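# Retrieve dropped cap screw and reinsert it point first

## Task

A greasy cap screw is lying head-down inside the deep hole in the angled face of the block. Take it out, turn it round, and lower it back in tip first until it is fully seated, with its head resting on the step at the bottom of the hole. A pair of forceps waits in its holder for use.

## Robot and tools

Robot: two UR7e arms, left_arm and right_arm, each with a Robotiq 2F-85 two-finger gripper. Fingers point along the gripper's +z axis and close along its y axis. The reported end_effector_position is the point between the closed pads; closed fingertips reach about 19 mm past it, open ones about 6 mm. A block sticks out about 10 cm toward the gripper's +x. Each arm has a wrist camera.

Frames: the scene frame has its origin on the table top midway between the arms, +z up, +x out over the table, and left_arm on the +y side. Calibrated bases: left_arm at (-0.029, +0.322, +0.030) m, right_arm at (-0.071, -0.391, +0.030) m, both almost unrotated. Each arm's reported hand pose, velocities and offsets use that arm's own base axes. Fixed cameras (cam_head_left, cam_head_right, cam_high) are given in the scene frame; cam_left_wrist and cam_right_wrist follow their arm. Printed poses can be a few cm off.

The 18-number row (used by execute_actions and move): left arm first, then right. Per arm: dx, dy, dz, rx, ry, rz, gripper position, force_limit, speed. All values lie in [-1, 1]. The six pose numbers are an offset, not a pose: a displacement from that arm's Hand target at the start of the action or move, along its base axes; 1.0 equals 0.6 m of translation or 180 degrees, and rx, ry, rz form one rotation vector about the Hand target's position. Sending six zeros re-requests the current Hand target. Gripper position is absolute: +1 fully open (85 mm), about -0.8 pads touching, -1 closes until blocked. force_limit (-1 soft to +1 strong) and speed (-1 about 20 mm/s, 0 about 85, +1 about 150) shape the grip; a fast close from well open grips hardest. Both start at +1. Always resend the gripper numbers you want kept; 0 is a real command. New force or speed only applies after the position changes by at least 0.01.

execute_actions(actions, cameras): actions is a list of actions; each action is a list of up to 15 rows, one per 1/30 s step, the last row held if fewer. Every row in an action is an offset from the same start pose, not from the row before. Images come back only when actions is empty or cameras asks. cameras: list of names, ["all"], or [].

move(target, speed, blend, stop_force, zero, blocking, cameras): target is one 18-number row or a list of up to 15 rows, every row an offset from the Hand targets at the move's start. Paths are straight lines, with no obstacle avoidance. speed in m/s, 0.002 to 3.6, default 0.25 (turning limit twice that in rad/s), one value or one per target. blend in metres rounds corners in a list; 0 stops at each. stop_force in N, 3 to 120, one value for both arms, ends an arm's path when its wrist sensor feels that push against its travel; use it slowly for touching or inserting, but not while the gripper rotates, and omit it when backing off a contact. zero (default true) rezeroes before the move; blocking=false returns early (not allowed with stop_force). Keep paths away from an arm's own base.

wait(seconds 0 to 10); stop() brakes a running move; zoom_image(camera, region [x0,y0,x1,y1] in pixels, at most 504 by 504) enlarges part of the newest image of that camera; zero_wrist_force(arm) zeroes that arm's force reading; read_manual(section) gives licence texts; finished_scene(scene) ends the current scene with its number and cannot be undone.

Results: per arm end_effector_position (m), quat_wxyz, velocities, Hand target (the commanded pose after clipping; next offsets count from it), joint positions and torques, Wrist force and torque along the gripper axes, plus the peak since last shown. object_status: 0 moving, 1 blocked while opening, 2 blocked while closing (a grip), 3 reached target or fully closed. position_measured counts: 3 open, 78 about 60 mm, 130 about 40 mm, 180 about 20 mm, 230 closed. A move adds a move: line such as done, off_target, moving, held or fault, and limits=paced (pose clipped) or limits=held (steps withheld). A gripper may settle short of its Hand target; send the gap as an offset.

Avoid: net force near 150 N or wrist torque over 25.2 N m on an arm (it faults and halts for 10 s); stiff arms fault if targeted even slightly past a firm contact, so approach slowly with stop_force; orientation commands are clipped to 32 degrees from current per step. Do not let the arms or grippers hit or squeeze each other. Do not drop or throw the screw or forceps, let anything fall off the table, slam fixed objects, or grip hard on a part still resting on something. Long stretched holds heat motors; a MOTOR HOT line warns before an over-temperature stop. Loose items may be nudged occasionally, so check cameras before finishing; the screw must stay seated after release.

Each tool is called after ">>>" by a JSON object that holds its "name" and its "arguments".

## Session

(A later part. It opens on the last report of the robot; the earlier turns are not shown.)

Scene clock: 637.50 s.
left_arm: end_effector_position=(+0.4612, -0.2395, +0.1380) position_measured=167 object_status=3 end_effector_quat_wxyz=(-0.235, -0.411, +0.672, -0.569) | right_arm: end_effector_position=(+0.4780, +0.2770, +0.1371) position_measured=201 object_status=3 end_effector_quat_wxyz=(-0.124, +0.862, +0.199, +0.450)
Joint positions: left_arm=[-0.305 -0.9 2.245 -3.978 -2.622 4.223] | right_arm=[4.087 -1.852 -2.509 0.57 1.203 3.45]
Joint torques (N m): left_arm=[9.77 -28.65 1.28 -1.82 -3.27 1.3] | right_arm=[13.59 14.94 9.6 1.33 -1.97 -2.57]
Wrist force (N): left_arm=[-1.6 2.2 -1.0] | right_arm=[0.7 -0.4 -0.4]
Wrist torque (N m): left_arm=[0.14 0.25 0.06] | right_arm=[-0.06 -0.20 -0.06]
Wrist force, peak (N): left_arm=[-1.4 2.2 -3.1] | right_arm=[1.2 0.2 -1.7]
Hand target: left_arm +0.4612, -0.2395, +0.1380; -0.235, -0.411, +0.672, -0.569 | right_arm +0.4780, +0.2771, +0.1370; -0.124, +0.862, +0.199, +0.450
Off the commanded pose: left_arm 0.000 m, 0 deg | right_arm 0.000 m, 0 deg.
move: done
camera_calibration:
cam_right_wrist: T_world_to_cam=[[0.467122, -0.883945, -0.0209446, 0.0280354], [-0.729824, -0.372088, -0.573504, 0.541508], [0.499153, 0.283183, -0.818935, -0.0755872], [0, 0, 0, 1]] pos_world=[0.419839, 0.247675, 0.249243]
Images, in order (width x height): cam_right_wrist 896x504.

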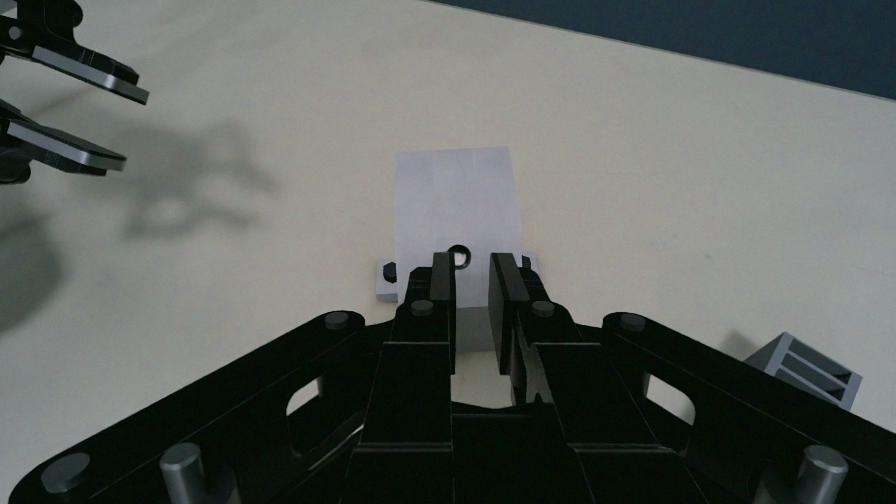

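>>> {"name": "move", "arguments": {"target": [0,0,0,0,0,0,-0.3,-0.7,-1,0,0,0,0,0,0,0.2,0,0], "cameras": ["cam_right_wrist"]}}

>>> {"name": "zoom_image", "arguments": {"camera": "cam_right_wrist", "region": [430, 225, 490, 285]}}

Scene clock: 641.57 s.
left_arm: end_effector_position=(+0.4612, -0.2395, +0.1380) position_measured=167 object_status=3 end_effector_quat_wxyz=(-0.235, -0.411, +0.672, -0.569) | right_arm: end_effector_position=(+0.4780, +0.2771, +0.1370) position_measured=104 object_status=0 end_effector_quat_wxyz=(-0.124, +0.862, +0.199, +0.450)
Joint positions: left_arm=[-0.305 -0.9 2.245 -3.978 -2.622 4.223] | right_arm=[4.088 -1.852 -2.509 0.57 1.203 3.45]
Joint torques (N m): left_arm=[11.61 -28.68 1.39 -3.34 -2.47 -0.17] | right_arm=[13.32 14.1 28.67 1.31 -1.24 -2.26]
Wrist force (N): left_arm=[-1.5 2.1 -0.8] | right_arm=[0.3 -0.4 -0.2]
Wrist torque (N m): left_arm=[0.12 0.22 0.06] | right_arm=[-0.05 -0.15 -0.05]
Wrist force, peak (N): left_arm=[-1.5 2.5 -1.0] | right_arm=[0.7 -0.6 -0.2]
Hand target: left_arm +0.4612, -0.2395, +0.1380; -0.235, -0.411, +0.672, -0.569 | right_arm +0.4780, +0.2771, +0.1370; -0.124, +0.862, +0.199, +0.450
Off the commanded pose: left_arm 0.000 m, 0 deg | right_arm 0.000 m, 0 deg.
move: done
camera_calibration:
cam_right_wrist: T_world_to_cam=[[0.467272, -0.883867, -0.0208807, 0.0281578], [-0.729807, -0.372279, -0.573401, 0.541468], [0.499037, 0.283173, -0.819008, -0.0756062], [0, 0, 0, 1]] pos_world=[0.41974, 0.247875, 0.249144]
Images, in order (width x height): cam_right_wrist 896x504.

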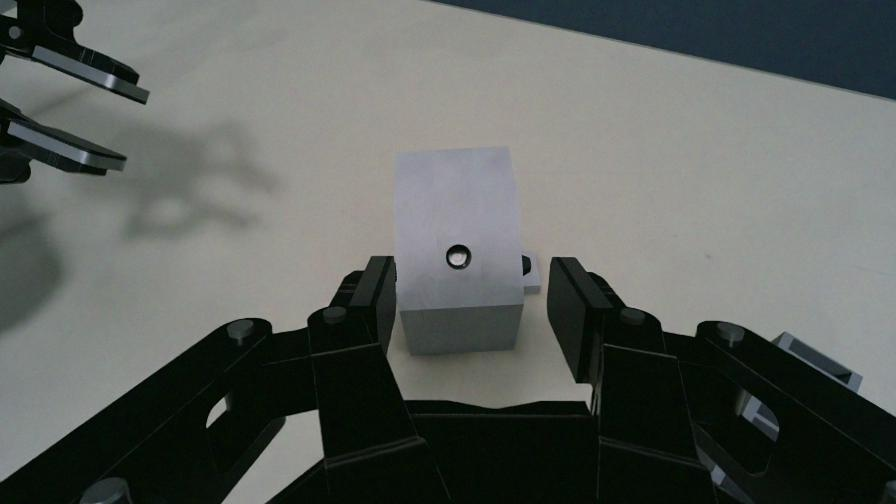

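Scaled by 8.400 from the camera's 896x504 image, which has a finer 1280x720 frame.

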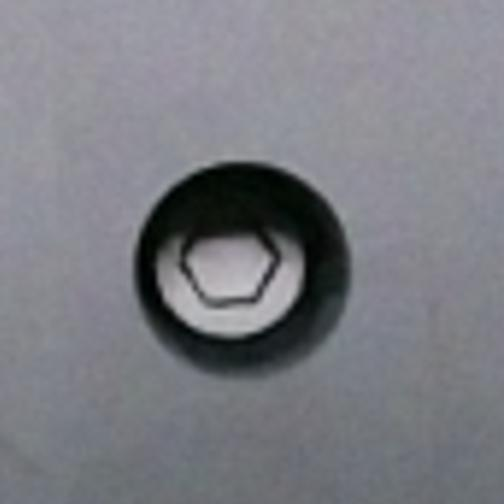

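>>> {"name": "finished_scene", "arguments": {"scene": 1}}

The scene is finished: the task was done.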